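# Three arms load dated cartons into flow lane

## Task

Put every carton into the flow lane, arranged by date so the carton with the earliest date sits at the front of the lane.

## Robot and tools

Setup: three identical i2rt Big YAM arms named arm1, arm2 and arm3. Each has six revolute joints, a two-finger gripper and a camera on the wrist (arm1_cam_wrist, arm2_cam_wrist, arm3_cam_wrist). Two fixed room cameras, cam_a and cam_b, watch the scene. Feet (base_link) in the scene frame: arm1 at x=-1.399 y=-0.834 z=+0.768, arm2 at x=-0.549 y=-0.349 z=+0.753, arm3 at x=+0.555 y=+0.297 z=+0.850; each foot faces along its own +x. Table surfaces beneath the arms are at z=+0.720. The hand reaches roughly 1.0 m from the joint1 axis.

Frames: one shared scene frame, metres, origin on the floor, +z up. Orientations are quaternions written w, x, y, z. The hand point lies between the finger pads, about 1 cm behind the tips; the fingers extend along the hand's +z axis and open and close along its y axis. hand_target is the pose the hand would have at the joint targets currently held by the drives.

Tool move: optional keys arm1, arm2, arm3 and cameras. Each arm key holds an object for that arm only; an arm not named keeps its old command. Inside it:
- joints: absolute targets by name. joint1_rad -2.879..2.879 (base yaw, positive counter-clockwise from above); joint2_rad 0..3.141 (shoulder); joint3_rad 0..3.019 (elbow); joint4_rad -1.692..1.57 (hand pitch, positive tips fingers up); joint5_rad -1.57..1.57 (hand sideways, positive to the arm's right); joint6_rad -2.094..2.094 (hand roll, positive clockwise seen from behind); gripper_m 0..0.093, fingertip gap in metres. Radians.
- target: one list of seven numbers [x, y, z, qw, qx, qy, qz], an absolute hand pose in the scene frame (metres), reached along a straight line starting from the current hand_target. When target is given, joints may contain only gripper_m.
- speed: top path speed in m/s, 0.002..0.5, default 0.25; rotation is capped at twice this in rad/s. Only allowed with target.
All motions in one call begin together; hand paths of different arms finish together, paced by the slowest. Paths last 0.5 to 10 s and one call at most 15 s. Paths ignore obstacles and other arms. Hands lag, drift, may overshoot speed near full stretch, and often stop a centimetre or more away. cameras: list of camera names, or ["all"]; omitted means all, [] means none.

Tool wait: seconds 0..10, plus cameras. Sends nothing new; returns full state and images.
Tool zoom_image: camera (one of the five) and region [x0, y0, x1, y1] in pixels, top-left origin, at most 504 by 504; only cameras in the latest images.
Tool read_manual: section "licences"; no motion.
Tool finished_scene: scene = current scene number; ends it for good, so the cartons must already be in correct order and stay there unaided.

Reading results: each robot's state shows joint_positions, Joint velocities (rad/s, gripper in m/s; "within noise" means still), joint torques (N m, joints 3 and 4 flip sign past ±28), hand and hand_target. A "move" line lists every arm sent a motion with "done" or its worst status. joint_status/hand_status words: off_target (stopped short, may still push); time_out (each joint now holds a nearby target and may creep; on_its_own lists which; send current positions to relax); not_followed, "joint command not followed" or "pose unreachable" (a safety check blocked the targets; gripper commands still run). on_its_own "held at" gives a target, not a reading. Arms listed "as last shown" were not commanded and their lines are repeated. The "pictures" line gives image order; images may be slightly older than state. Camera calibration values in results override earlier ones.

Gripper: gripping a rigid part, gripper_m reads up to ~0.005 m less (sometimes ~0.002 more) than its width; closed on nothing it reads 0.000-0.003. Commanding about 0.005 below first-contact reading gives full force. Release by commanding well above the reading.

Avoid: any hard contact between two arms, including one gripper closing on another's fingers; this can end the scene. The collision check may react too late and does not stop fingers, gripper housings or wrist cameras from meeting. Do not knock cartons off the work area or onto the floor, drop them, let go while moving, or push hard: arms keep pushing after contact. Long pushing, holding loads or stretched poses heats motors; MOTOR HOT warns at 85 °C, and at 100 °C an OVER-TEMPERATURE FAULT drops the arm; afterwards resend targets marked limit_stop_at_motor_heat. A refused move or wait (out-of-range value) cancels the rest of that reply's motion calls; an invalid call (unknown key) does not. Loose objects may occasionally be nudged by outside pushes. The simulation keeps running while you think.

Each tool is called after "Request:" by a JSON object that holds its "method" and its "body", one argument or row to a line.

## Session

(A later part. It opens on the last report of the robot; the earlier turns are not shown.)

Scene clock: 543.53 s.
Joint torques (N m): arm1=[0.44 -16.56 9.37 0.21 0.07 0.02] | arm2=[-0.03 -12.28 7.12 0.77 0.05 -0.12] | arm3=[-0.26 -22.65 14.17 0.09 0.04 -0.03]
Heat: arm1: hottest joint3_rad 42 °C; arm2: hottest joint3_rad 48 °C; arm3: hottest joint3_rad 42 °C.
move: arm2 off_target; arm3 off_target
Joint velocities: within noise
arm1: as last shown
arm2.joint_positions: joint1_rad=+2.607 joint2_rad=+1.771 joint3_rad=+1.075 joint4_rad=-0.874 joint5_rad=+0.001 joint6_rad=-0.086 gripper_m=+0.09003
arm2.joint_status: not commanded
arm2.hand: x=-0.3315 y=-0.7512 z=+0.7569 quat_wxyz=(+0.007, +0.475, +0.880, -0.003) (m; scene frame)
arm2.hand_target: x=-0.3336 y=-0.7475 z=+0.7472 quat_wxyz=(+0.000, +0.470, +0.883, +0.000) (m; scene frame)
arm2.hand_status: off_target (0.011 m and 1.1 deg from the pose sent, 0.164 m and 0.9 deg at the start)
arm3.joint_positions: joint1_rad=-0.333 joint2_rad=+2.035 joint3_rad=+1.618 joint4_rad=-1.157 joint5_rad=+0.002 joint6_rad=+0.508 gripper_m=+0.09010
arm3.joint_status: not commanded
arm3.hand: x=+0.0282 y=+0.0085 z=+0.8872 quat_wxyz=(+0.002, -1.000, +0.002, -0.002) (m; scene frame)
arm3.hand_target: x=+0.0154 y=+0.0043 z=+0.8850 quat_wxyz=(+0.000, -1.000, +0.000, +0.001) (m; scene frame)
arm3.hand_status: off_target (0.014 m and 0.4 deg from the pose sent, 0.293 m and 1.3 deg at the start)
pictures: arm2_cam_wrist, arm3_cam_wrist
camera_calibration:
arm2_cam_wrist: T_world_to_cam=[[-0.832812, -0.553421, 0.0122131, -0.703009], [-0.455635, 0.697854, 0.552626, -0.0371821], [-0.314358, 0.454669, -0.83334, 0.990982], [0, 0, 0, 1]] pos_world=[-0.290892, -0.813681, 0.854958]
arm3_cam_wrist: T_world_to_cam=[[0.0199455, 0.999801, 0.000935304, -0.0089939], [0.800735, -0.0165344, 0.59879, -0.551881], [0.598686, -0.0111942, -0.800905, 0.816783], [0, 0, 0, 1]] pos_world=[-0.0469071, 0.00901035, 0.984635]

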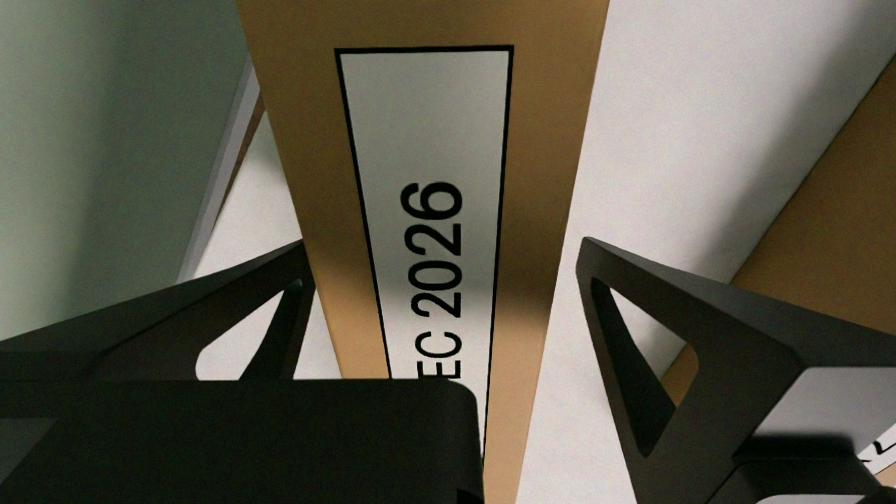

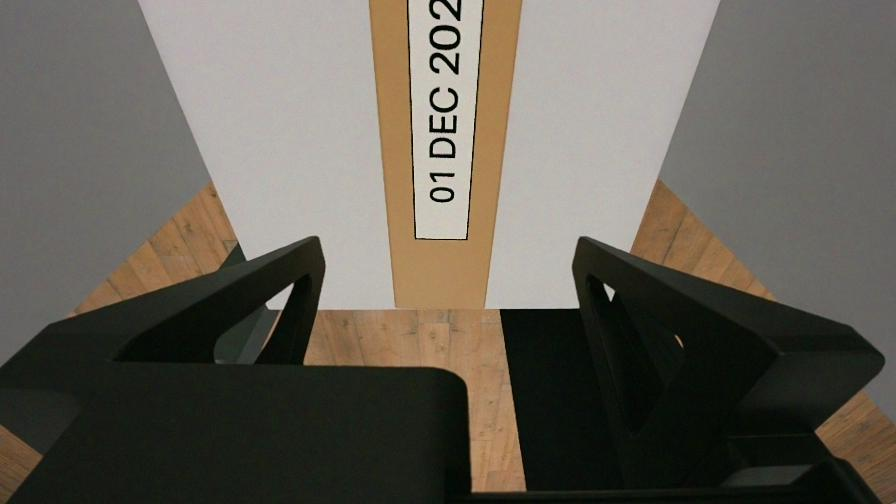

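Request:
{"method": "move", "body": {
  "arm3": {"target": [-0.01, 0.003, 0.779, 0, 1, 0, 0], "speed": 0.12},
  "arm2": {"joints": {"gripper_m": 0.053}},
  "cameras": ["arm3_cam_wrist"]
}}

Request:
{"method": "move", "body": {
  "arm3": {"joints": {"gripper_m": 0.053}},
  "cameras": ["arm3_cam_wrist"]
}}

Scene clock: 550.87 s.
Joint torques (N m): arm1=[0.44 -16.56 9.37 0.23 0.06 0.01] | arm2=[-0.09 -12.28 7.12 0.77 0.09 -0.11] | arm3=[-0.97 -24.94 12.86 0.65 0.02 -0.02]
Heat: arm1: hottest joint3_rad 42 °C; arm2: hottest joint3_rad 47 °C; arm3: hottest joint3_rad 43 °C.
move: arm2 off_target; arm3 off_target
Joint velocities: within noise
arm1: as last shown
arm2.joint_positions: joint1_rad=+2.607 joint2_rad=+1.771 joint3_rad=+1.075 joint4_rad=-0.874 joint5_rad=+0.000 joint6_rad=-0.086 gripper_m=+0.06067
arm2.joint_status: gripper_m off_target (ended at +0.06069, target +0.05300)
arm2.hand: x=-0.3312 y=-0.7510 z=+0.7569 quat_wxyz=(+0.007, +0.474, +0.880, -0.003) (m; scene frame)
arm2.hand_target: x=-0.3335 y=-0.7474 z=+0.7472 quat_wxyz=(+0.000, +0.470, +0.883, +0.000) (m; scene frame)
arm2.hand_status: not commanded
arm3.joint_positions: joint1_rad=-0.345 joint2_rad=+2.226 joint3_rad=+1.645 joint4_rad=-1.011 joint5_rad=+0.002 joint6_rad=+0.490 gripper_m=+0.09010
arm3.joint_status: not commanded
arm3.hand: x=+0.0073 y=+0.0052 z=+0.7830 quat_wxyz=(+0.006, -1.000, -0.001, -0.010) (m; scene frame)
arm3.hand_target: x=-0.0094 y=+0.0035 z=+0.7794 quat_wxyz=(+0.000, -1.000, +0.000, +0.000) (m; scene frame)
arm3.hand_status: off_target (0.018 m and 1.3 deg from the pose sent, 0.115 m and 0.4 deg at the start)
pictures: arm3_cam_wrist
camera_calibration:
arm3_cam_wrist: T_world_to_cam=[[0.0137082, 0.999863, 0.00932641, -0.0116657], [0.791461, -0.0165502, 0.610995, -0.482213], [0.611066, -0.00099415, -0.791579, 0.738428], [0, 0, 0, 1]] pos_world=[-0.0694148, 0.00441749, 0.879263]

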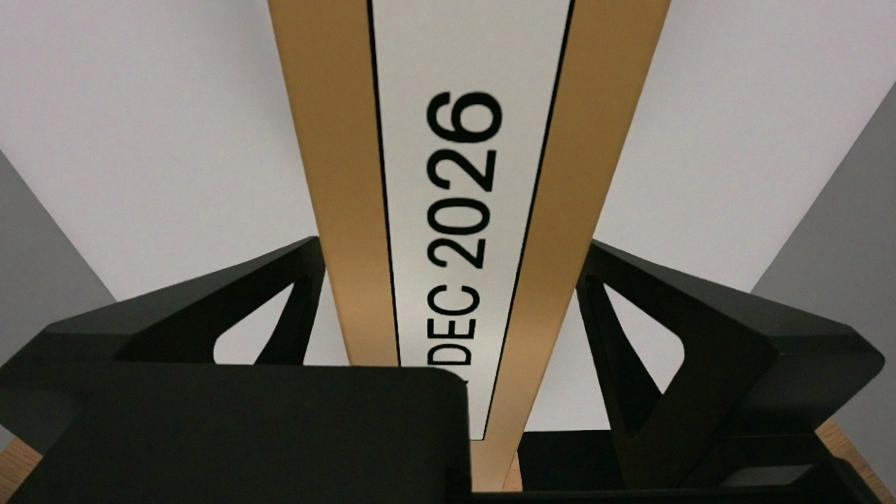

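Scene clock: 551.50 s.
Joint torques (N m): arm1=[0.38 -16.56 9.37 0.21 0.06 0.02] | arm2=[-0.09 -12.22 7.13 0.77 0.09 -0.11] | arm3=[-0.67 -24.82 12.85 0.68 0.05 -0.03]
Heat: arm1: hottest joint3_rad 42 °C; arm2: hottest joint3_rad 47 °C; arm3: hottest joint3_rad 43 °C.
move: arm3 off_target
Joint velocities: within noise
arm1, arm2: as last shown
arm3.joint_positions: joint1_rad=-0.345 joint2_rad=+2.226 joint3_rad=+1.645 joint4_rad=-1.011 joint5_rad=+0.002 joint6_rad=+0.489 gripper_m=+0.05866
arm3.joint_status: gripper_m off_target (ended at +0.05868, target +0.05300)
arm3.hand: x=+0.0073 y=+0.0052 z=+0.7830 quat_wxyz=(+0.006, -1.000, -0.001, -0.010) (m; scene frame)
arm3.hand_target: x=-0.0094 y=+0.0034 z=+0.7794 quat_wxyz=(+0.000, -1.000, +0.000, +0.000) (m; scene frame)
arm3.hand_status: not commanded
pictures: arm3_cam_wrist
camera_calibration:
arm3_cam_wrist: T_world_to_cam=[[0.0133477, 0.999868, 0.00930723, -0.0116744], [0.791428, -0.0162531, 0.611046, -0.482261], [0.611116, -0.00079006, -0.791541, 0.738397], [0, 0, 0, 1]] pos_world=[-0.069415, 0.00441803, 0.879263]

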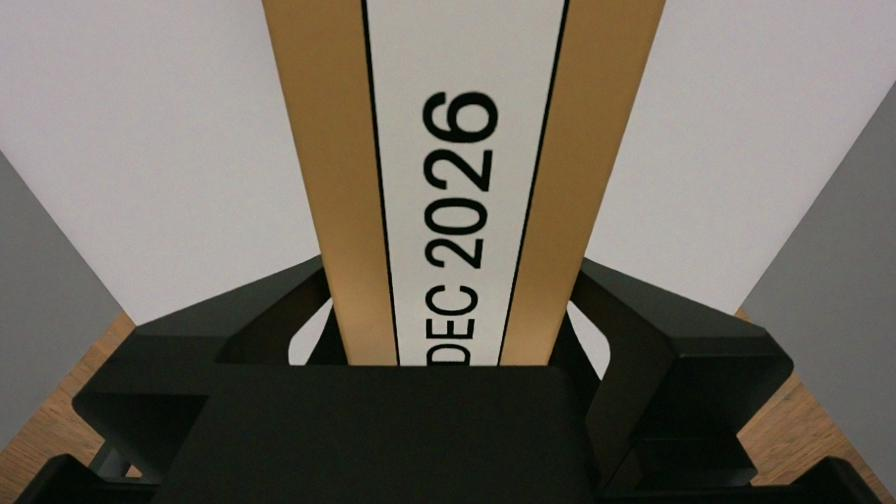

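Request:
{"method": "move", "body": {
  "arm3": {"target": [0.0, 0.003, 0.905, 0, 1, 0, 0], "speed": 0.15},
  "arm2": {"target": [-0.333, -0.745, 0.93, 0, 0.4695, 0.8829, 0], "speed": 0.2},
  "cameras": ["arm3_cam_wrist"]
}}

Request:
{"method": "move", "body": {
  "arm3": {"target": [0.40, -0.005, 0.92, 0, 1, 0, 0], "speed": 0.25},
  "cameras": ["arm3_cam_wrist", "arm2_cam_wrist"]
}}

Scene clock: 556.93 s.
Joint torques (N m): arm1=[0.38 -16.56 9.37 0.2 0.06 0.02] | arm2=[0.32 -12.1 14.72 -0.32 0.04 -0.06] | arm3=[-0.03 -28.04 14.97 -0.06 0.06 0.07]
Heat: arm1: hottest joint3_rad 42 °C; arm2: hottest joint3_rad 47 °C; arm3: hottest joint3_rad 44 °C.
move: arm2 off_target; arm3 off_target
Joint velocities: within noise
arm1: as last shown
arm2.joint_positions: joint1_rad=+2.607 joint2_rad=+1.559 joint3_rad=+1.244 joint4_rad=-1.327 joint5_rad=+0.001 joint6_rad=-0.086 gripper_m=+0.06067
arm2.joint_status: not commanded
arm2.hand: x=-0.3452 y=-0.7266 z=+0.9058 quat_wxyz=(-0.023, +0.474, +0.880, +0.016) (m; scene frame)
arm2.hand_target: x=-0.3337 y=-0.7436 z=+0.9302 quat_wxyz=(+0.000, +0.470, +0.883, +0.000) (m; scene frame)
arm2.hand_status: off_target (0.033 m and 3.3 deg from the pose sent, 0.173 m and 1.1 deg at the start)
arm3.joint_positions: joint1_rad=-0.345 joint2_rad=+2.096 joint3_rad=+1.687 joint4_rad=-1.223 joint5_rad=+0.002 joint6_rad=+0.489 gripper_m=+0.05866
arm3.joint_status: not commanded
arm3.hand: x=+0.0200 y=+0.0121 z=+0.8757 quat_wxyz=(+0.015, -1.000, -0.001, -0.027) (m; scene frame)
arm3.hand_target: x=+0.0014 y=+0.0037 z=+0.9056 quat_wxyz=(+0.000, -1.000, +0.000, +0.000) (m; scene frame)
arm3.hand_status: off_target (0.037 m and 3.6 deg from the pose sent, 0.122 m and 1.3 deg at the start)
pictures: arm3_cam_wrist
camera_calibration:
arm3_cam_wrist: T_world_to_cam=[[0.0122885, 0.999511, 0.0287549, -0.0366379], [0.769407, -0.0278185, 0.638153, -0.572003], [0.638641, 0.0142823, -0.769372, 0.783818], [0, 0, 0, 1]] pos_world=[-0.0600256, 0.009513, 0.969127]

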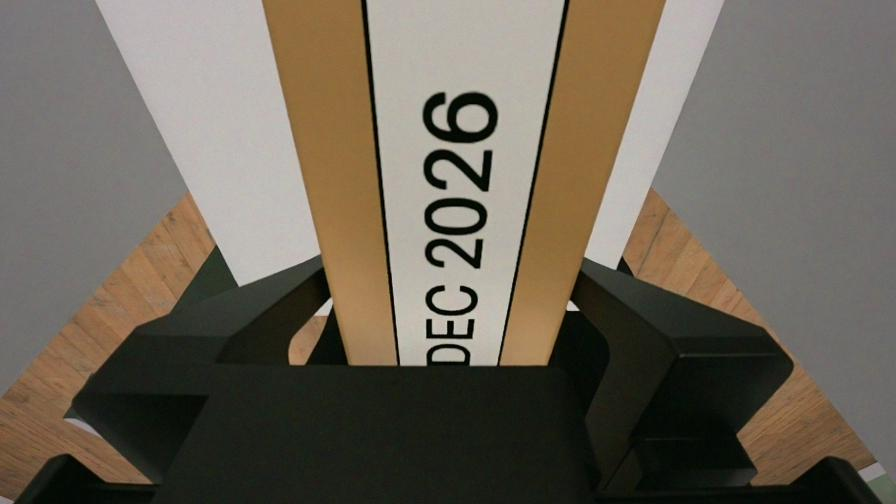

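Scene clock: 559.60 s.
Joint torques (N m): arm1=[0.38 -16.56 9.37 0.2 0.07 0.01] | arm2=[0.26 -12.1 14.69 -0.25 0.04 -0.06] | arm3=[1.03 -14.21 9.54 0.31 0.23 0.16]
Heat: arm1: hottest joint3_rad 42 °C; arm2: hottest joint3_rad 47 °C; arm3: hottest joint3_rad 44 °C.
move: arm3 done
Joint velocities: within noise
arm1.joint_positions: joint1_rad=+0.905 joint2_rad=+1.605 joint3_rad=+1.595 joint4_rad=-1.499 joint5_rad=+0.004 joint6_rad=+0.005 gripper_m=+0.08995
arm1.joint_status: not commanded
arm1.hand: x=-1.1949 y=-1.2913 z=+1.0232 quat_wxyz=(-0.024, -0.545, -0.838, +0.015) (m; scene frame)
arm1.hand_target: x=-1.1967 y=-1.2926 z=+1.0274 quat_wxyz=(-0.028, -0.546, -0.837, +0.018) (m; scene frame)
arm1.hand_status: not commanded
arm2: as last shown
arm2.hand_target: x=-0.3337 y=-0.7437 z=+0.9302 quat_wxyz=(+0.000, +0.470, +0.883, +0.000) (m; scene frame)
arm3.joint_positions: joint1_rad=+0.254 joint2_rad=+1.393 joint3_rad=+0.818 joint4_rad=-1.022 joint5_rad=-0.002 joint6_rad=+1.092 gripper_m=+0.05866
arm3.joint_status: not commanded
arm3.hand: x=+0.3994 y=-0.0001 z=+0.9115 quat_wxyz=(+0.011, -1.000, +0.001, -0.008) (m; scene frame)
arm3.hand_target: x=+0.4001 y=-0.0049 z=+0.9199 quat_wxyz=(+0.000, -1.000, +0.000, +0.000) (m; scene frame)
arm3.hand_status: done (0.010 m and 1.6 deg from the pose sent, 0.383 m and 3.6 deg at the start)
pictures: arm2_cam_wrist, arm3_cam_wrist
camera_calibration:
arm2_cam_wrist: T_world_to_cam=[[-0.831794, -0.55505, 0.00614833, -0.697945], [-0.436401, 0.660752, 0.610705, -0.215627], [-0.343035, 0.505298, -0.791834, 1.08889], [0, 0, 0, 1]] pos_world=[-0.301121, -0.79513, 0.998192]
arm3_cam_wrist: T_world_to_cam=[[0.0167418, 0.999654, 0.0202813, -0.024161], [0.793308, -0.025627, 0.60828, -0.869398], [0.60859, 0.00590567, -0.793463, 0.603226], [0, 0, 0, 1]] pos_world=[0.322988, -0.00168985, 1.00797]

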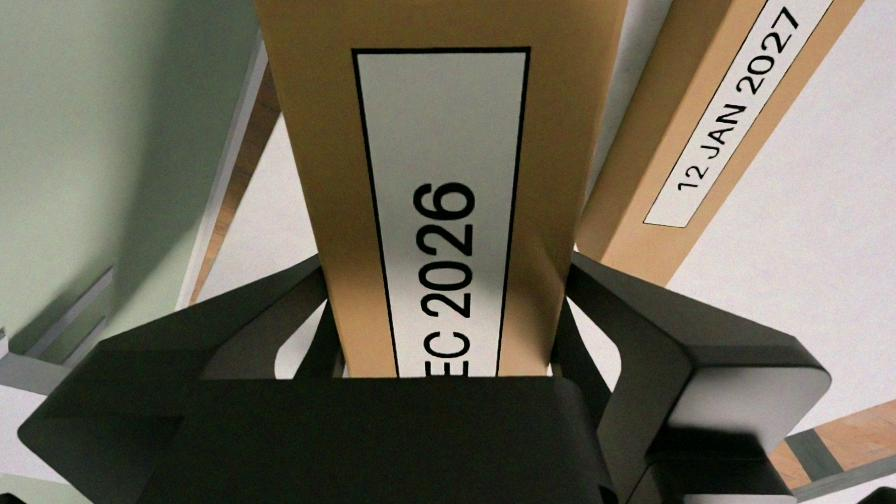

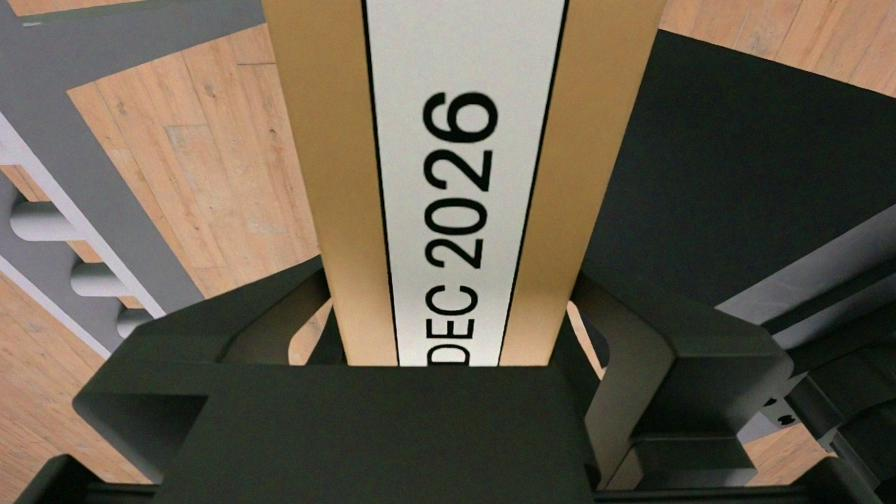

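Request:
{"method": "move", "body": {
  "arm3": {"joints": {"joint1_rad": 0.997, "joint2_rad": 2.08, "joint3_rad": 1.864, "joint4_rad": -1.354, "joint5_rad": 0, "joint6_rad": 1.833}},
  "arm2": {"joints": {"joint1_rad": -1.652, "joint2_rad": 1.49, "joint3_rad": 1.275, "joint4_rad": -1.30, "joint5_rad": 0, "joint6_rad": 0.951}},
  "cameras": ["arm3_cam_wrist", "arm2_cam_wrist"]
}}

Scene clock: 577.57 s.
Joint torques (N m): arm1=[0.38 -16.62 9.36 0.21 0.06 0.02] | arm2=[-0.21 -13.1 12 -0.12 -0.02 0.08] | arm3=[-0.21 -26.99 14.63 -0.09 0.22 0.15]
Heat: arm1: hottest joint3_rad 42 °C; arm2: hottest joint3_rad 49 °C; arm3: hottest joint3_rad 43 °C.
move: arm2 done; arm3 done
Joint velocities: within noise
arm1: as last shown
arm2.joint_positions: joint1_rad=-1.650 joint2_rad=+1.507 joint3_rad=+1.246 joint4_rad=-1.291 joint5_rad=+0.002 joint6_rad=+0.941 gripper_m=+0.06081
arm2.joint_status: all done
arm2.hand: x=-0.2949 y=+0.0100 z=+0.9196 quat_wxyz=(-0.011, +0.005, -1.000, -0.001) (m; scene frame)
arm2.hand_target: x=-0.2908 y=+0.0154 z=+0.9377 quat_wxyz=(-0.021, +0.000, -1.000, -0.017) (m; scene frame)
arm2.hand_status: not commanded
arm3.joint_positions: joint1_rad=+1.001 joint2_rad=+2.082 joint3_rad=+1.816 joint4_rad=-1.345 joint5_rad=-0.002 joint6_rad=+1.824 gripper_m=+0.05866
arm3.joint_status: all done
arm3.hand: x=+0.7188 y=-0.3056 z=+0.9317 quat_wxyz=(+0.020, -1.000, -0.006, +0.003) (m; scene frame)
arm3.hand_target: x=+0.7197 y=-0.3197 z=+0.9506 quat_wxyz=(+0.000, -1.000, +0.000, -0.001) (m; scene frame)
arm3.hand_status: not commanded
pictures: arm2_cam_wrist, arm3_cam_wrist
camera_calibration:
arm2_cam_wrist: T_world_to_cam=[[0.015096, -0.999825, 0.011084, 0.00233119], [-0.836693, -0.00656193, 0.547633, -0.742253], [-0.547464, -0.017541, -0.836645, 0.731013], [0, 0, 0, 1]] pos_world=[-0.220869, 0.0102829, 1.01805]
arm3_cam_wrist: T_world_to_cam=[[0.00325727, 0.999311, 0.0369847, 0.269471], [0.806989, -0.0244686, 0.59006, -1.1355], [0.590558, 0.0279242, -0.806512, 0.458509], [0, 0, 0, 1]] pos_world=[0.644685, -0.309873, 1.02984]

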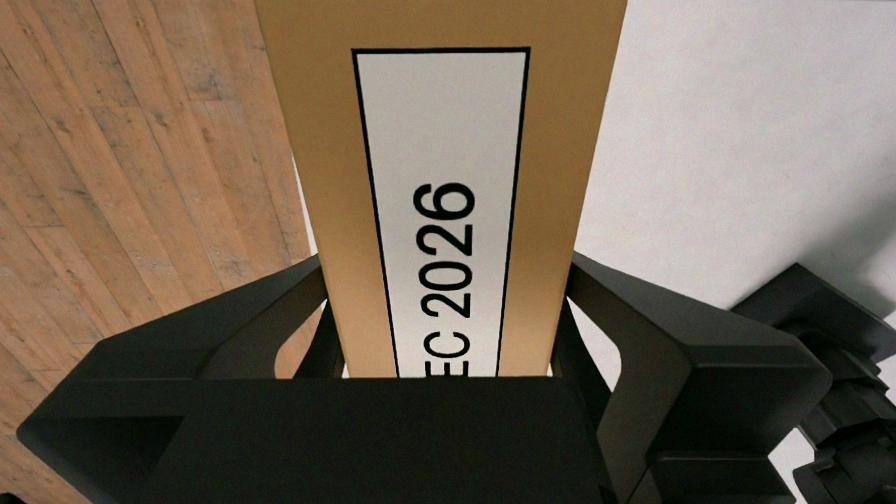

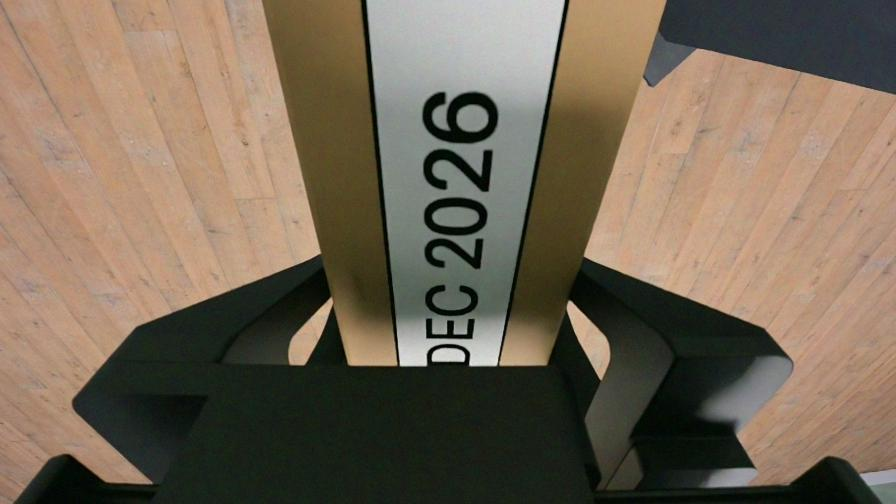

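Request:
{"method": "move", "body": {
  "arm3": {"target": [0.722, -0.332, 0.835, 0, 0.99923, 0, -0.03926], "speed": 0.15},
  "arm2": {"target": [0.012, 0.008, 0.85, 0, 0, 1, 0], "speed": 0.25},
  "cameras": ["arm3_cam_wrist", "cam_b"]
}}

Scene clock: 585.53 s.
Joint torques (N m): arm1=[0.32 -16.5 9.36 0.21 0.07 0.02] | arm2=[-0.15 -20.54 15.24 -0.25 -0.08 -0.11] | arm3=[1.03 -27.63 10.43 0.46 0.32 0.16]
Heat: arm1: hottest joint3_rad 42 °C; arm2: hottest joint3_rad 50 °C; arm3: hottest joint3_rad 44 °C.
move: arm2 off_target; arm3 done
Joint velocities: within noise
arm1: as last shown
arm2.joint_positions: joint1_rad=-2.042 joint2_rad=+2.145 joint3_rad=+1.907 joint4_rad=-1.385 joint5_rad=-0.012 joint6_rad=+0.573 gripper_m=+0.06081
arm2.joint_status: not commanded
arm2.hand: x=-0.0056 y=-0.0053 z=+0.8303 quat_wxyz=(+0.020, -0.007, -1.000, +0.015) (m; scene frame)
arm2.hand_target: x=+0.0105 y=+0.0071 z=+0.8504 quat_wxyz=(-0.001, +0.000, -1.000, +0.000) (m; scene frame)
arm2.hand_status: off_target (0.030 m and 3.0 deg from the pose sent, 0.315 m and 1.4 deg at the start)
arm3.joint_positions: joint1_rad=+1.005 joint2_rad=+2.227 joint3_rad=+1.802 joint4_rad=-1.177 joint5_rad=+0.073 joint6_rad=+1.844 gripper_m=+0.05866
arm3.joint_status: not commanded
arm3.hand: x=+0.7147 y=-0.3295 z=+0.8367 quat_wxyz=(+0.005, -0.999, +0.001, +0.038) (m; scene frame)
arm3.hand_target: x=+0.7218 y=-0.3319 z=+0.8350 quat_wxyz=(+0.000, -0.999, +0.000, +0.039) (m; scene frame)
arm3.hand_status: done (0.008 m and 0.6 deg from the pose sent, 0.100 m and 4.8 deg at the start)
pictures: arm3_cam_wrist, cam_b
camera_calibration:
arm3_cam_wrist: T_world_to_cam=[[0.0177939, 0.999819, 0.00667731, 0.312029], [0.846442, -0.0186182, 0.532156, -1.05443], [0.532184, -0.00381716, -0.84662, 0.449764], [0, 0, 0, 1]] pos_world=[0.647606, -0.329887, 0.939818]

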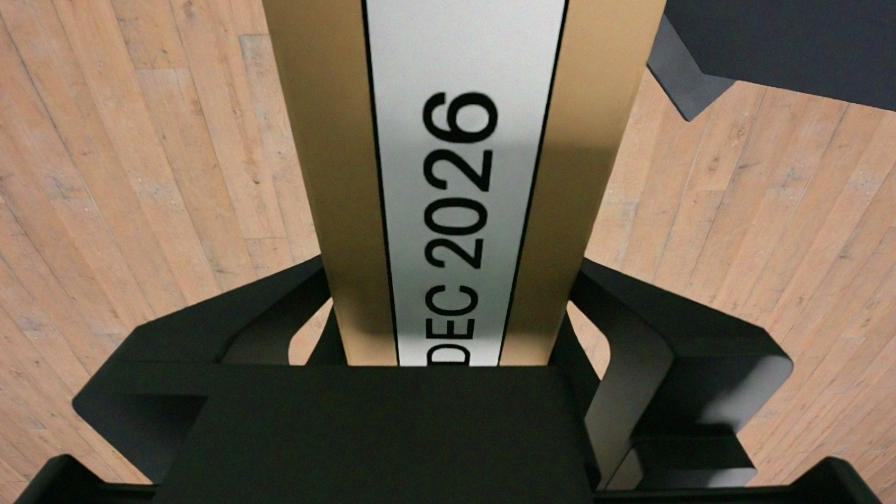

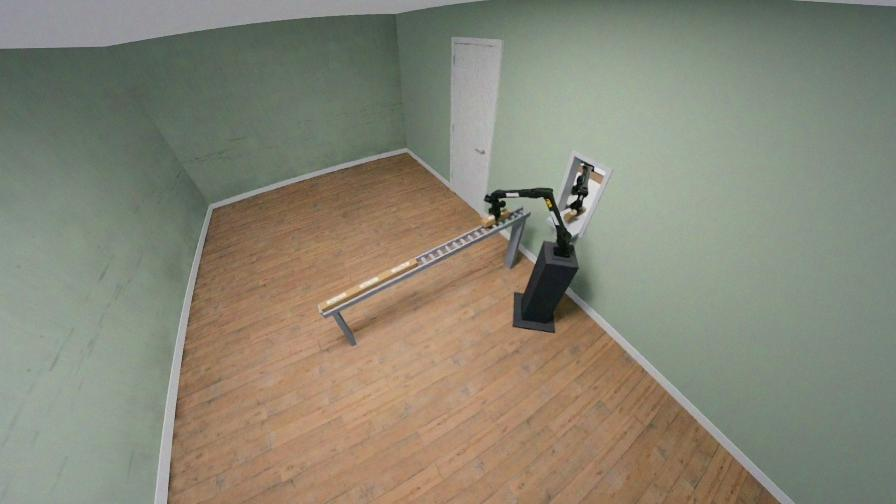

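Request:
{"method": "zoom_image", "body": {
  "camera": "cam_b",
  "region": [440, 170, 600, 270]
}}

Scaled by 3.150 from the camera's 896x504 image, which has a finer 1280x720 frame.

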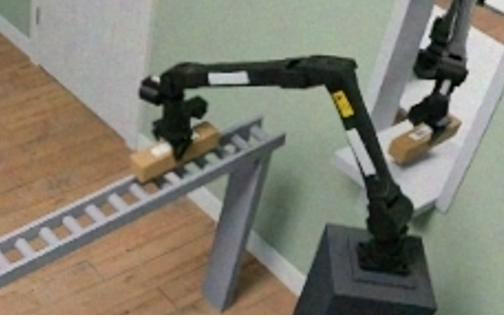

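Request:
{"method": "move", "body": {
  "arm3": {"target": [0.722, -0.323, 0.802, 0, 0.99923, 0, -0.03926], "speed": 0.1},
  "arm2": {"target": [0.012, 0.012, 0.772, 0, 0, 1, 0], "speed": 0.1},
  "cameras": ["arm3_cam_wrist", "arm2_cam_wrist", "cam_b"]
}}

Request:
{"method": "zoom_image", "body": {
  "camera": "cam_b",
  "region": [460, 180, 560, 240]
}}

Scene clock: 593.80 s.
Joint torques (N m): arm1=[0.38 -16.62 9.36 0.23 0.06 0.02] | arm2=[0.32 -20.31 9.14 0.59 -0.11 -0.09] | arm3=[1.03 -27.22 9.83 0.47 0.32 0.15]
Heat: arm1: hottest joint3_rad 42 °C; arm2: hottest joint3_rad 51 °C; arm3: hottest joint3_rad 43 °C.
move: arm2 off_target; arm3 done
Joint velocities: within noise
arm1: as last shown
arm2.joint_positions: joint1_rad=-2.042 joint2_rad=+2.213 joint3_rad=+1.897 joint4_rad=-1.245 joint5_rad=-0.012 joint6_rad=+0.573 gripper_m=+0.06081
arm2.joint_status: not commanded
arm2.hand: x=+0.0164 y=+0.0076 z=+0.7823 quat_wxyz=(-0.005, -0.006, -1.000, -0.002) (m; scene frame)
arm2.hand_target: x=+0.0119 y=+0.0118 z=+0.7720 quat_wxyz=(+0.000, +0.000, -1.000, +0.000) (m; scene frame)
arm2.hand_status: off_target (0.012 m and 1.0 deg from the pose sent, 0.063 m and 3.0 deg at the start)
arm3.joint_positions: joint1_rad=+1.008 joint2_rad=+2.243 joint3_rad=+1.745 joint4_rad=-1.097 joint5_rad=+0.073 joint6_rad=+1.848 gripper_m=+0.05866
arm3.joint_status: not commanded
arm3.hand: x=+0.7151 y=-0.3225 z=+0.8070 quat_wxyz=(+0.002, -0.999, +0.001, +0.037) (m; scene frame)
arm3.hand_target: x=+0.7220 y=-0.3230 z=+0.8021 quat_wxyz=(+0.000, -0.999, +0.000, +0.039) (m; scene frame)
arm3.hand_status: done (0.009 m and 0.3 deg from the pose sent, 0.036 m and 0.6 deg at the start)
pictures: arm2_cam_wrist, arm3_cam_wrist, cam_b
camera_calibration:
arm2_cam_wrist: T_world_to_cam=[[-0.00795148, -0.999923, 0.00954704, -0.00167861], [-0.830732, 0.0119198, 0.556545, -0.413788], [-0.556616, -0.00350568, -0.830763, 0.781994], [0, 0, 0, 1]] pos_world=[0.09151, 0.00599522, 0.879959]
arm3_cam_wrist: T_world_to_cam=[[0.0181689, 0.999835, -0.000213633, 0.310556], [0.845452, -0.0152494, 0.533834, -1.03848], [0.533743, -0.0098798, -0.845589, 0.420502], [0, 0, 0, 1]] pos_world=[0.647906, -0.322187, 0.910017]

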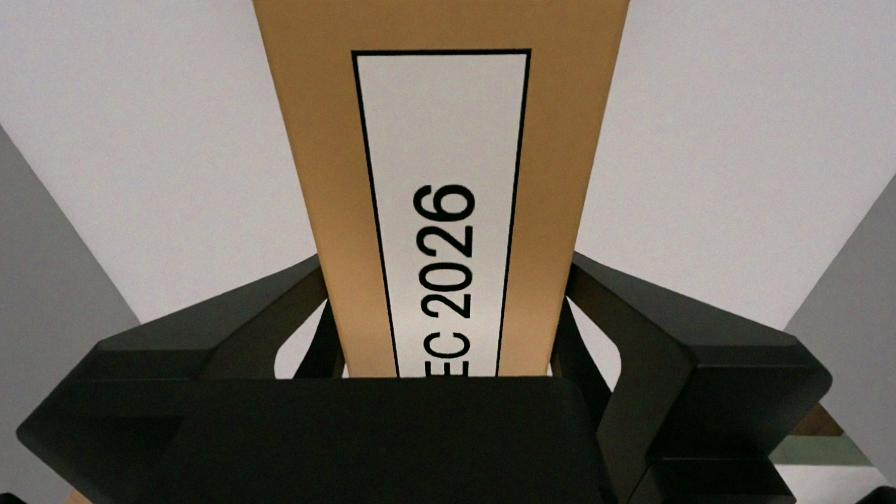

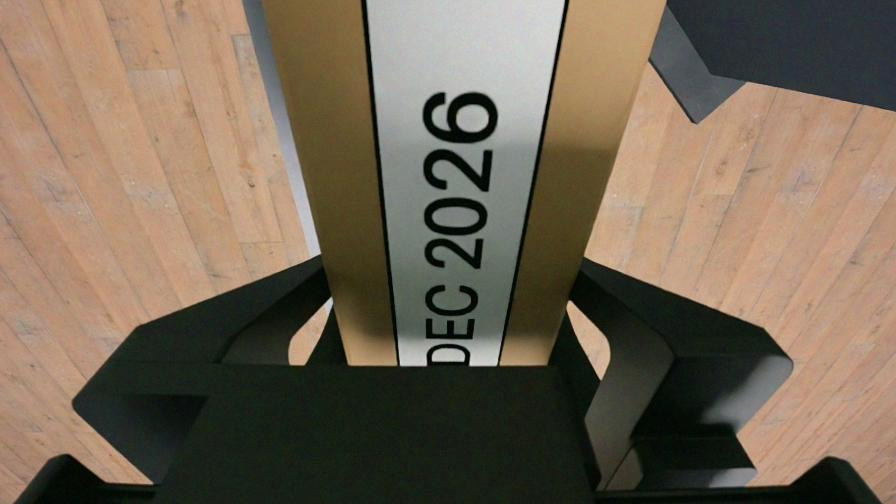

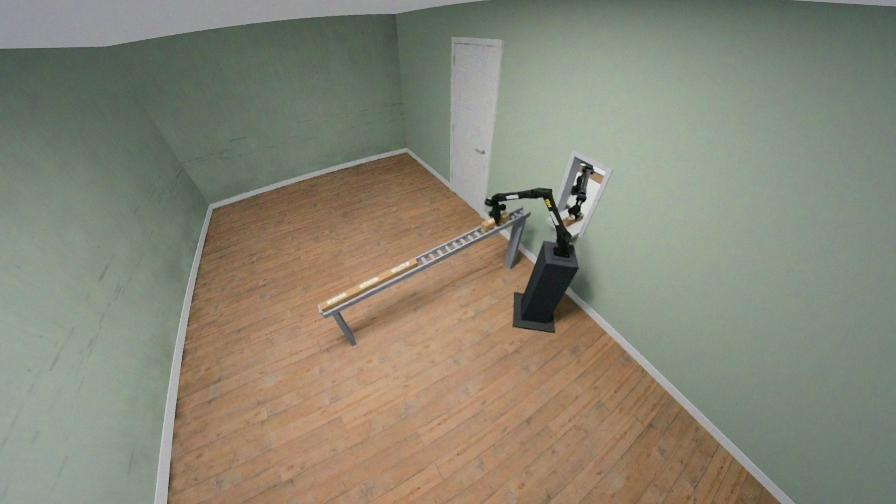

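Scaled by 5.040 from the camera's 896x504 image, which has a finer 1280x720 frame.

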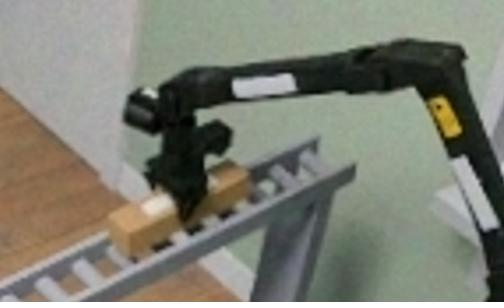

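Request:
{"method": "move", "body": {
  "arm2": {"joints": {"gripper_m": 0.09}},
  "cameras": ["arm3_cam_wrist"]
}}

Request:
{"method": "zoom_image", "body": {
  "camera": "arm3_cam_wrist",
  "region": [220, 0, 700, 270]
}}

Scene clock: 600.97 s.
Joint torques (N m): arm1=[0.38 -16.56 9.36 0.21 0.06 0.01] | arm2=[0.32 -20.84 9.18 0.61 -0.05 -0.06] | arm3=[1.08 -26.99 9.8 0.5 0.32 0.15]
Heat: arm1: hottest joint3_rad 42 °C; arm2: hottest joint3_rad 50 °C; arm3: hottest joint3_rad 43 °C.
move: arm2 done
Joint velocities: within noise
arm1, arm3: as last shown
arm2.joint_positions: joint1_rad=-2.042 joint2_rad=+2.213 joint3_rad=+1.897 joint4_rad=-1.245 joint5_rad=-0.013 joint6_rad=+0.573 gripper_m=+0.08985
arm2.joint_status: all done
arm2.hand: x=+0.0164 y=+0.0078 z=+0.7823 quat_wxyz=(-0.005, -0.006, -1.000, -0.002) (m; scene frame)
arm2.hand_target: x=+0.0120 y=+0.0118 z=+0.7720 quat_wxyz=(+0.000, +0.000, -1.000, +0.000) (m; scene frame)
arm2.hand_status: not commanded
pictures: arm3_cam_wrist
camera_calibration:
arm3_cam_wrist: T_world_to_cam=[[0.0185816, 0.999827, -0.000311836, 0.310377], [0.845445, -0.0155459, 0.533836, -1.03858], [0.533739, -0.0101831, -0.845588, 0.420406], [0, 0, 0, 1]] pos_world=[0.647906, -0.322188, 0.910017]

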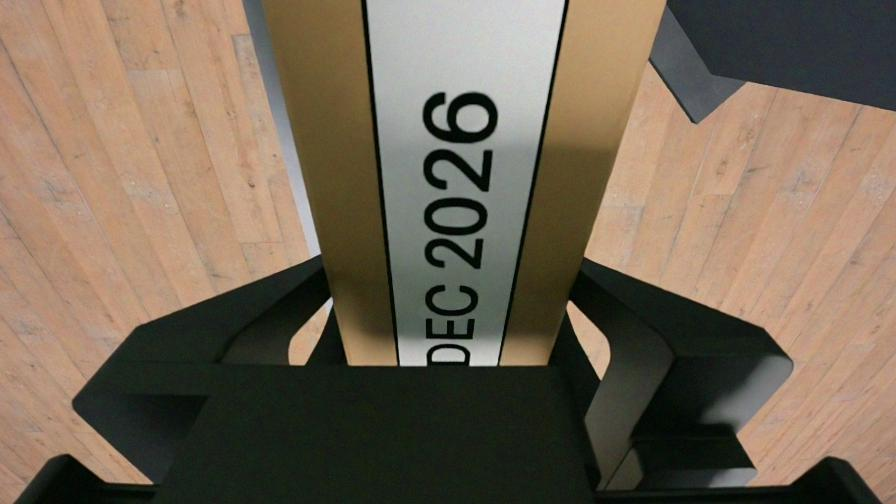

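Scaled by 1.050 from the camera's 896x504 image, which has a finer 1280x720 frame.

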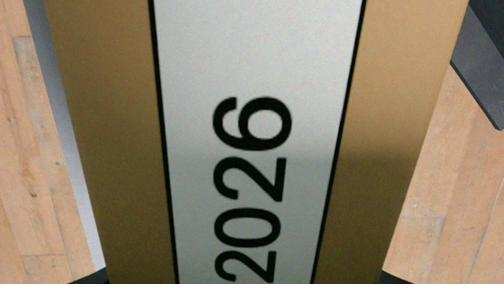

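Request:
{"method": "move", "body": {
  "arm3": {"target": [0.722, -0.335, 0.792, 0, 0.99923, 0, -0.03926], "speed": 0.08},
  "arm2": {"target": [-0.02, 0.008, 0.88, 0, 0, 1, 0], "speed": 0.15},
  "cameras": ["arm3_cam_wrist", "cam_b"]
}}

Request:
{"method": "zoom_image", "body": {
  "camera": "cam_b",
  "region": [460, 180, 560, 240]
}}

Scene clock: 615.97 s.
Joint torques (N m): arm1=[0.38 -16.62 9.37 0.21 0.06 0.01] | arm2=[0.5 -19.84 10.81 -0.09 -0.05 0.13] | arm3=[0.5 -26.64 13.7 0.31 0.3 0.08]
Heat: arm1: hottest joint3_rad 42 °C; arm2: hottest joint3_rad 50 °C; arm3: hottest joint3_rad 42 °C.
move: arm2 done; arm3 off_target
Joint velocities: within noise
arm1: as last shown
arm2.joint_positions: joint1_rad=-2.025 joint2_rad=+2.059 joint3_rad=+1.897 joint4_rad=-1.406 joint5_rad=-0.013 joint6_rad=+0.577 gripper_m=+0.08994
arm2.joint_status: not commanded
arm2.hand: x=-0.0173 y=+0.0016 z=+0.8797 quat_wxyz=(-0.002, +0.000, -1.000, +0.000) (m; scene frame)
arm2.hand_target: x=-0.0200 y=+0.0079 z=+0.8800 quat_wxyz=(+0.000, +0.000, -1.000, +0.000) (m; scene frame)
arm2.hand_status: done (0.007 m and 0.3 deg from the pose sent, 0.104 m and 1.0 deg at the start)
arm3.joint_positions: joint1_rad=+1.008 joint2_rad=+2.276 joint3_rad=+1.745 joint4_rad=-1.096 joint5_rad=+0.074 joint6_rad=+1.849 gripper_m=+0.05866
arm3.joint_status: not commanded
arm3.hand: x=+0.7135 y=-0.3169 z=+0.7868 quat_wxyz=(+0.017, -0.999, +0.001, +0.042) (m; scene frame)
arm3.hand_target: x=+0.7220 y=-0.3342 z=+0.7926 quat_wxyz=(+0.000, -0.999, +0.000, +0.039) (m; scene frame)
arm3.hand_status: off_target (0.021 m and 2.0 deg from the pose sent, 0.021 m and 0.3 deg at the start)
pictures: arm3_cam_wrist, cam_b
camera_calibration:
arm3_cam_wrist: T_world_to_cam=[[0.0189701, 0.999363, 0.0302318, 0.280294], [0.850219, -0.0320345, 0.525454, -1.02833], [0.526087, 0.0157358, -0.850285, 0.421571], [0, 0, 0, 1]] pos_world=[0.647207, -0.319692, 0.890322]

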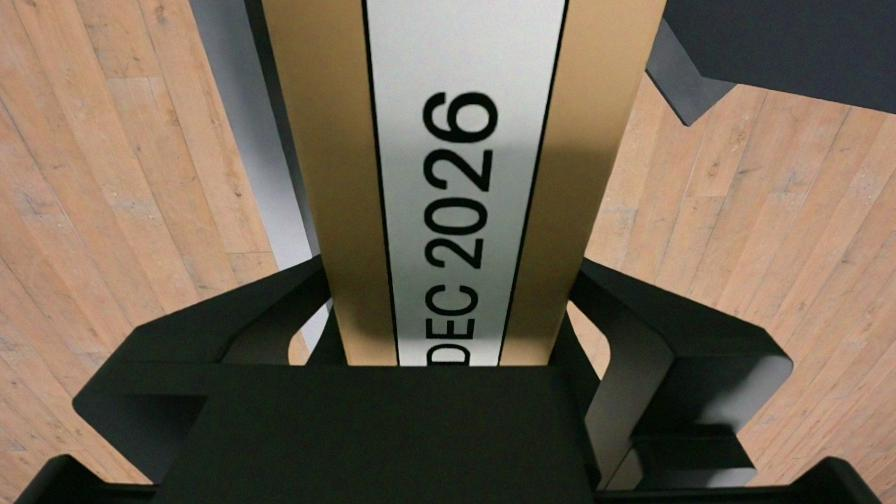

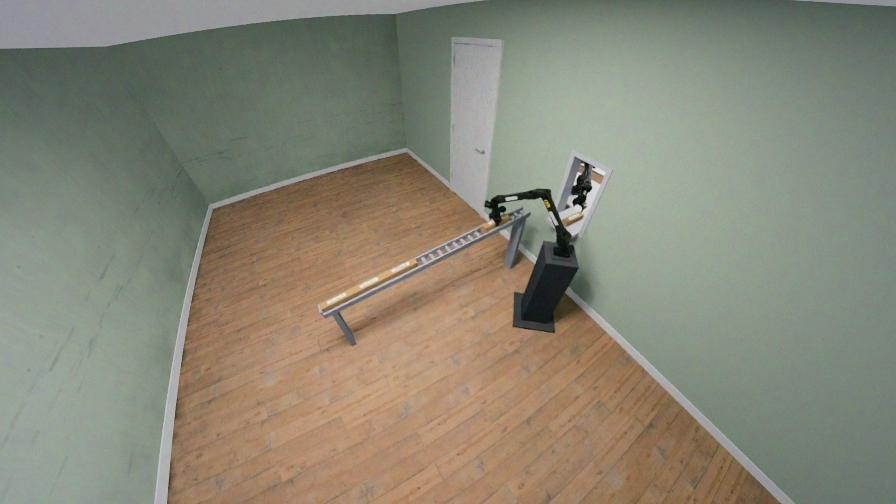

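Scaled by 5.040 from the camera's 896x504 image, which has a finer 1280x720 frame.

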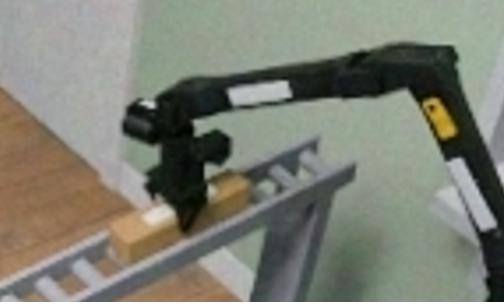

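Request:
{"method": "move", "body": {
  "arm3": {"target": [0.722, -0.345, 0.84, 0, 0.99923, 0, -0.03926], "speed": 0.1},
  "arm2": {"target": [-0.30, 0.0, 0.90, 0, 0, 1, 0], "speed": 0.3},
  "cameras": ["arm3_cam_wrist"]
}}

Scene clock: 626.97 s.
Joint torques (N m): arm1=[0.38 -16.56 9.39 0.2 0.06 0.02] | arm2=[0.21 -11.4 8.46 0.7 0.12 0.1] | arm3=[0.38 -29.98 14.52 -0.29 0.31 0.05]
Heat: arm1: hottest joint3_rad 42 °C; arm2: hottest joint3_rad 50 °C; arm3: hottest joint3_rad 43 °C.
move: arm2 done; arm3 off_target
Joint velocities: within noise
arm1: as last shown
arm2.joint_positions: joint1_rad=-1.664 joint2_rad=+1.503 joint3_rad=+1.203 joint4_rad=-1.262 joint5_rad=-0.016 joint6_rad=+0.931 gripper_m=+0.08994
arm2.joint_status: not commanded
arm2.hand: x=-0.2971 y=+0.0014 z=+0.9054 quat_wxyz=(-0.001, +0.004, -1.000, -0.002) (m; scene frame)
arm2.hand_target: x=-0.3000 y=+0.0000 z=+0.9001 quat_wxyz=(+0.000, +0.000, -1.000, +0.000) (m; scene frame)
arm2.hand_status: done (0.006 m and 0.5 deg from the pose sent, 0.283 m and 0.3 deg at the start)
arm3.joint_positions: joint1_rad=+1.008 joint2_rad=+2.276 joint3_rad=+1.809 joint4_rad=-1.191 joint5_rad=+0.074 joint6_rad=+1.849 gripper_m=+0.05866
arm3.joint_status: not commanded
arm3.hand: x=+0.7146 y=-0.3210 z=+0.8089 quat_wxyz=(+0.032, -0.998, +0.000, +0.046) (m; scene frame)
arm3.hand_target: x=+0.7217 y=-0.3433 z=+0.8407 quat_wxyz=(+0.000, -0.999, +0.000, +0.039) (m; scene frame)
arm3.hand_status: off_target (0.040 m and 3.8 deg from the pose sent, 0.061 m and 2.0 deg at the start)
pictures: arm3_cam_wrist
camera_calibration:
arm3_cam_wrist: T_world_to_cam=[[0.0192695, 0.998022, 0.0598443, 0.259007], [0.854585, -0.0475089, 0.517134, -1.04235], [0.518955, 0.0411771, -0.853809, 0.456065], [0, 0, 0, 1]] pos_world=[0.649108, -0.326795, 0.912927]

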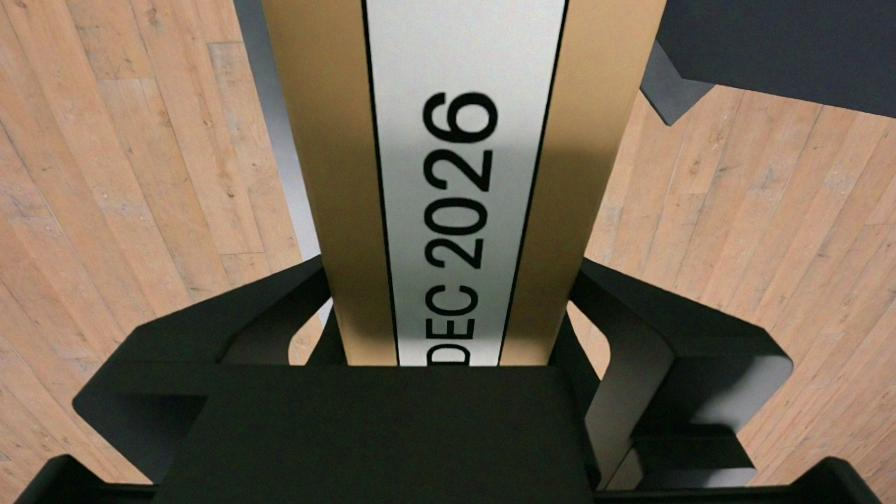

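Request:
{"method": "move", "body": {
  "arm3": {"target": [0.722, -0.345, 0.91, 0, 0.99923, 0, -0.03926], "speed": 0.2},
  "cameras": []
}}

Request:
{"method": "move", "body": {
  "arm3": {"target": [0.724, -0.337, 0.792, 0, 0.99923, 0, -0.03926], "speed": 0.12},
  "cameras": ["arm3_cam_wrist"]
}}

Scene clock: 632.07 s.
Joint torques (N m): arm1=[0.32 -16.56 9.37 0.18 0.06 0.02] | arm2=[0.21 -11.4 8.44 0.72 0.12 0.09] | arm3=[0.44 -29.39 15.04 -0.28 0.3 0.04]
Heat: arm1: hottest joint3_rad 42 °C; arm2: hottest joint3_rad 50 °C; arm3: hottest joint3_rad 44 °C.
move: arm3 off_target
Joint velocities: within noise
arm1, arm2: as last shown
arm2.hand: x=-0.2971 y=+0.0014 z=+0.9054 quat_wxyz=(-0.001, +0.003, -1.000, -0.002) (m; scene frame)
arm3.joint_positions: joint1_rad=+1.008 joint2_rad=+2.202 joint3_rad=+1.890 joint4_rad=-1.333 joint5_rad=+0.074 joint6_rad=+1.849 gripper_m=+0.05866
arm3.joint_status: not commanded
arm3.hand: x=+0.7163 y=-0.3275 z=+0.8846 quat_wxyz=(+0.026, -0.999, +0.001, +0.044) (m; scene frame)
arm3.hand_target: x=+0.7218 y=-0.3438 z=+0.9103 quat_wxyz=(+0.000, -0.999, +0.000, +0.039) (m; scene frame)
arm3.hand_status: off_target (0.031 m and 3.0 deg from the pose sent, 0.104 m and 3.8 deg at the start)
pictures: none
No camera images: "cameras" was empty.

Scene clock: 633.83 s.
Joint torques (N m): arm1=[0.44 -16.56 9.37 0.21 0.06 0.02] | arm2=[0.21 -11.46 8.46 0.7 0.12 0.09] | arm3=[0.73 -28.1 10.17 0.43 0.29 0.11]
Heat: arm1: hottest joint3_rad 42 °C; arm2: hottest joint3_rad 50 °C; arm3: hottest joint3_rad 44 °C.
move: arm3 done
Joint velocities: within noise
arm1.joint_positions: joint1_rad=+0.905 joint2_rad=+1.605 joint3_rad=+1.595 joint4_rad=-1.499 joint5_rad=+0.004 joint6_rad=+0.005 gripper_m=+0.08995
arm1.joint_status: not commanded
arm1.hand: x=-1.1949 y=-1.2913 z=+1.0232 quat_wxyz=(-0.024, -0.545, -0.838, +0.015) (m; scene frame)
arm1.hand_target: x=-1.1967 y=-1.2926 z=+1.0274 quat_wxyz=(-0.028, -0.546, -0.837, +0.018) (m; scene frame)
arm1.hand_status: not commanded
arm2: as last shown
arm3.joint_positions: joint1_rad=+1.008 joint2_rad=+2.298 joint3_rad=+1.801 joint4_rad=-1.109 joint5_rad=+0.074 joint6_rad=+1.849 gripper_m=+0.05866
arm3.joint_status: not commanded
arm3.hand: x=+0.7181 y=-0.3334 z=+0.7914 quat_wxyz=(+0.007, -0.999, +0.001, +0.039) (m; scene frame)
arm3.hand_target: x=+0.7241 y=-0.3368 z=+0.7920 quat_wxyz=(+0.000, -0.999, +0.000, +0.039) (m; scene frame)
arm3.hand_status: done (0.007 m and 0.8 deg from the pose sent, 0.093 m and 3.0 deg at the start)
pictures: arm3_cam_wrist
camera_calibration:
arm3_cam_wrist: T_world_to_cam=[[0.0189122, 0.999777, 0.00944092, 0.313252], [0.847122, -0.0210386, 0.530982, -1.03376], [0.531062, -0.00204441, -0.84733, 0.411608], [0, 0, 0, 1]] pos_world=[0.651206, -0.334089, 0.894718]

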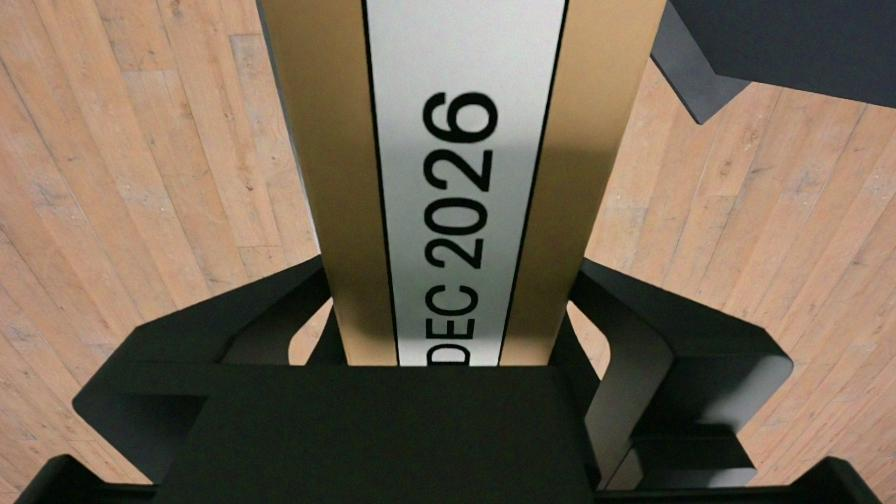

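Request:
{"method": "move", "body": {
  "arm3": {"target": [0.724, -0.3375, 0.757, 0, 0.99923, 0, -0.03926], "speed": 0.06},
  "cameras": ["arm3_cam_wrist", "cam_b"]
}}

Request:
{"method": "zoom_image", "body": {
  "camera": "cam_b",
  "region": [460, 180, 560, 240]
}}

Scene clock: 641.87 s.
Joint torques (N m): arm1=[0.38 -16.62 9.37 0.21 0.06 0.02] | arm2=[0.21 -11.46 8.46 0.72 0.12 0.09] | arm3=[0.73 -26.99 9.61 0.39 0.37 0.11]
Heat: arm1: hottest joint3_rad 42 °C; arm2: hottest joint3_rad 50 °C; arm3: hottest joint3_rad 43 °C.
move: arm3 off_target
Joint velocities: within noise
arm1, arm2: as last shown
arm3.joint_positions: joint1_rad=+1.009 joint2_rad=+2.332 joint3_rad=+1.797 joint4_rad=-1.050 joint5_rad=+0.072 joint6_rad=+1.849 gripper_m=+0.05866
arm3.joint_status: not commanded
arm3.hand: x=+0.7205 y=-0.3388 z=+0.7680 quat_wxyz=(-0.003, -0.999, +0.001, +0.035) (m; scene frame)
arm3.hand_target: x=+0.7239 y=-0.3373 z=+0.7571 quat_wxyz=(+0.000, -0.999, +0.000, +0.039) (m; scene frame)
arm3.hand_status: off_target (0.012 m and 0.6 deg from the pose sent, 0.035 m and 0.8 deg at the start)
pictures: arm3_cam_wrist, cam_b
camera_calibration:
arm3_cam_wrist: T_world_to_cam=[[0.018251, 0.999786, -0.00973877, 0.333977], [0.843173, -0.0101559, 0.537546, -1.02199], [0.537332, -0.0180222, -0.843178, 0.37726], [0, 0, 0, 1]] pos_world=[0.652905, -0.337486, 0.870717]

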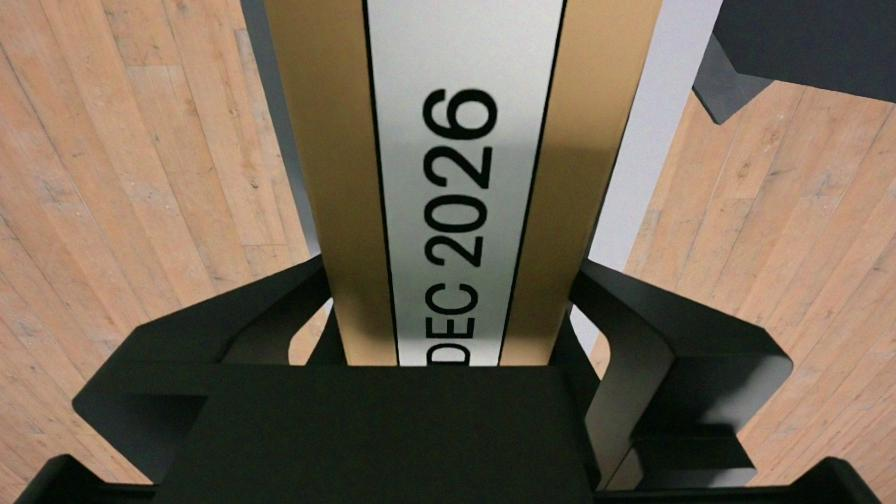

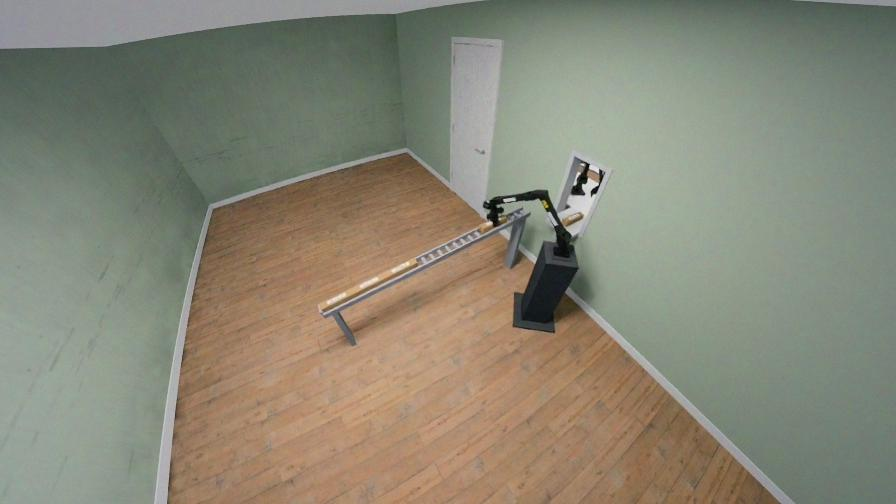

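Scaled by 5.040 from the camera's 896x504 image, which has a finer 1280x720 frame.

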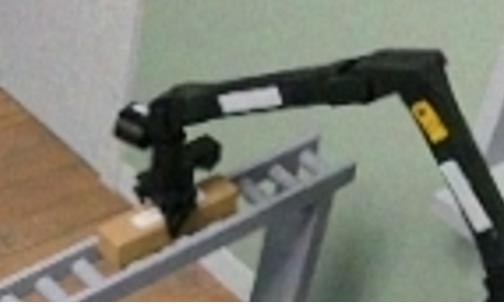

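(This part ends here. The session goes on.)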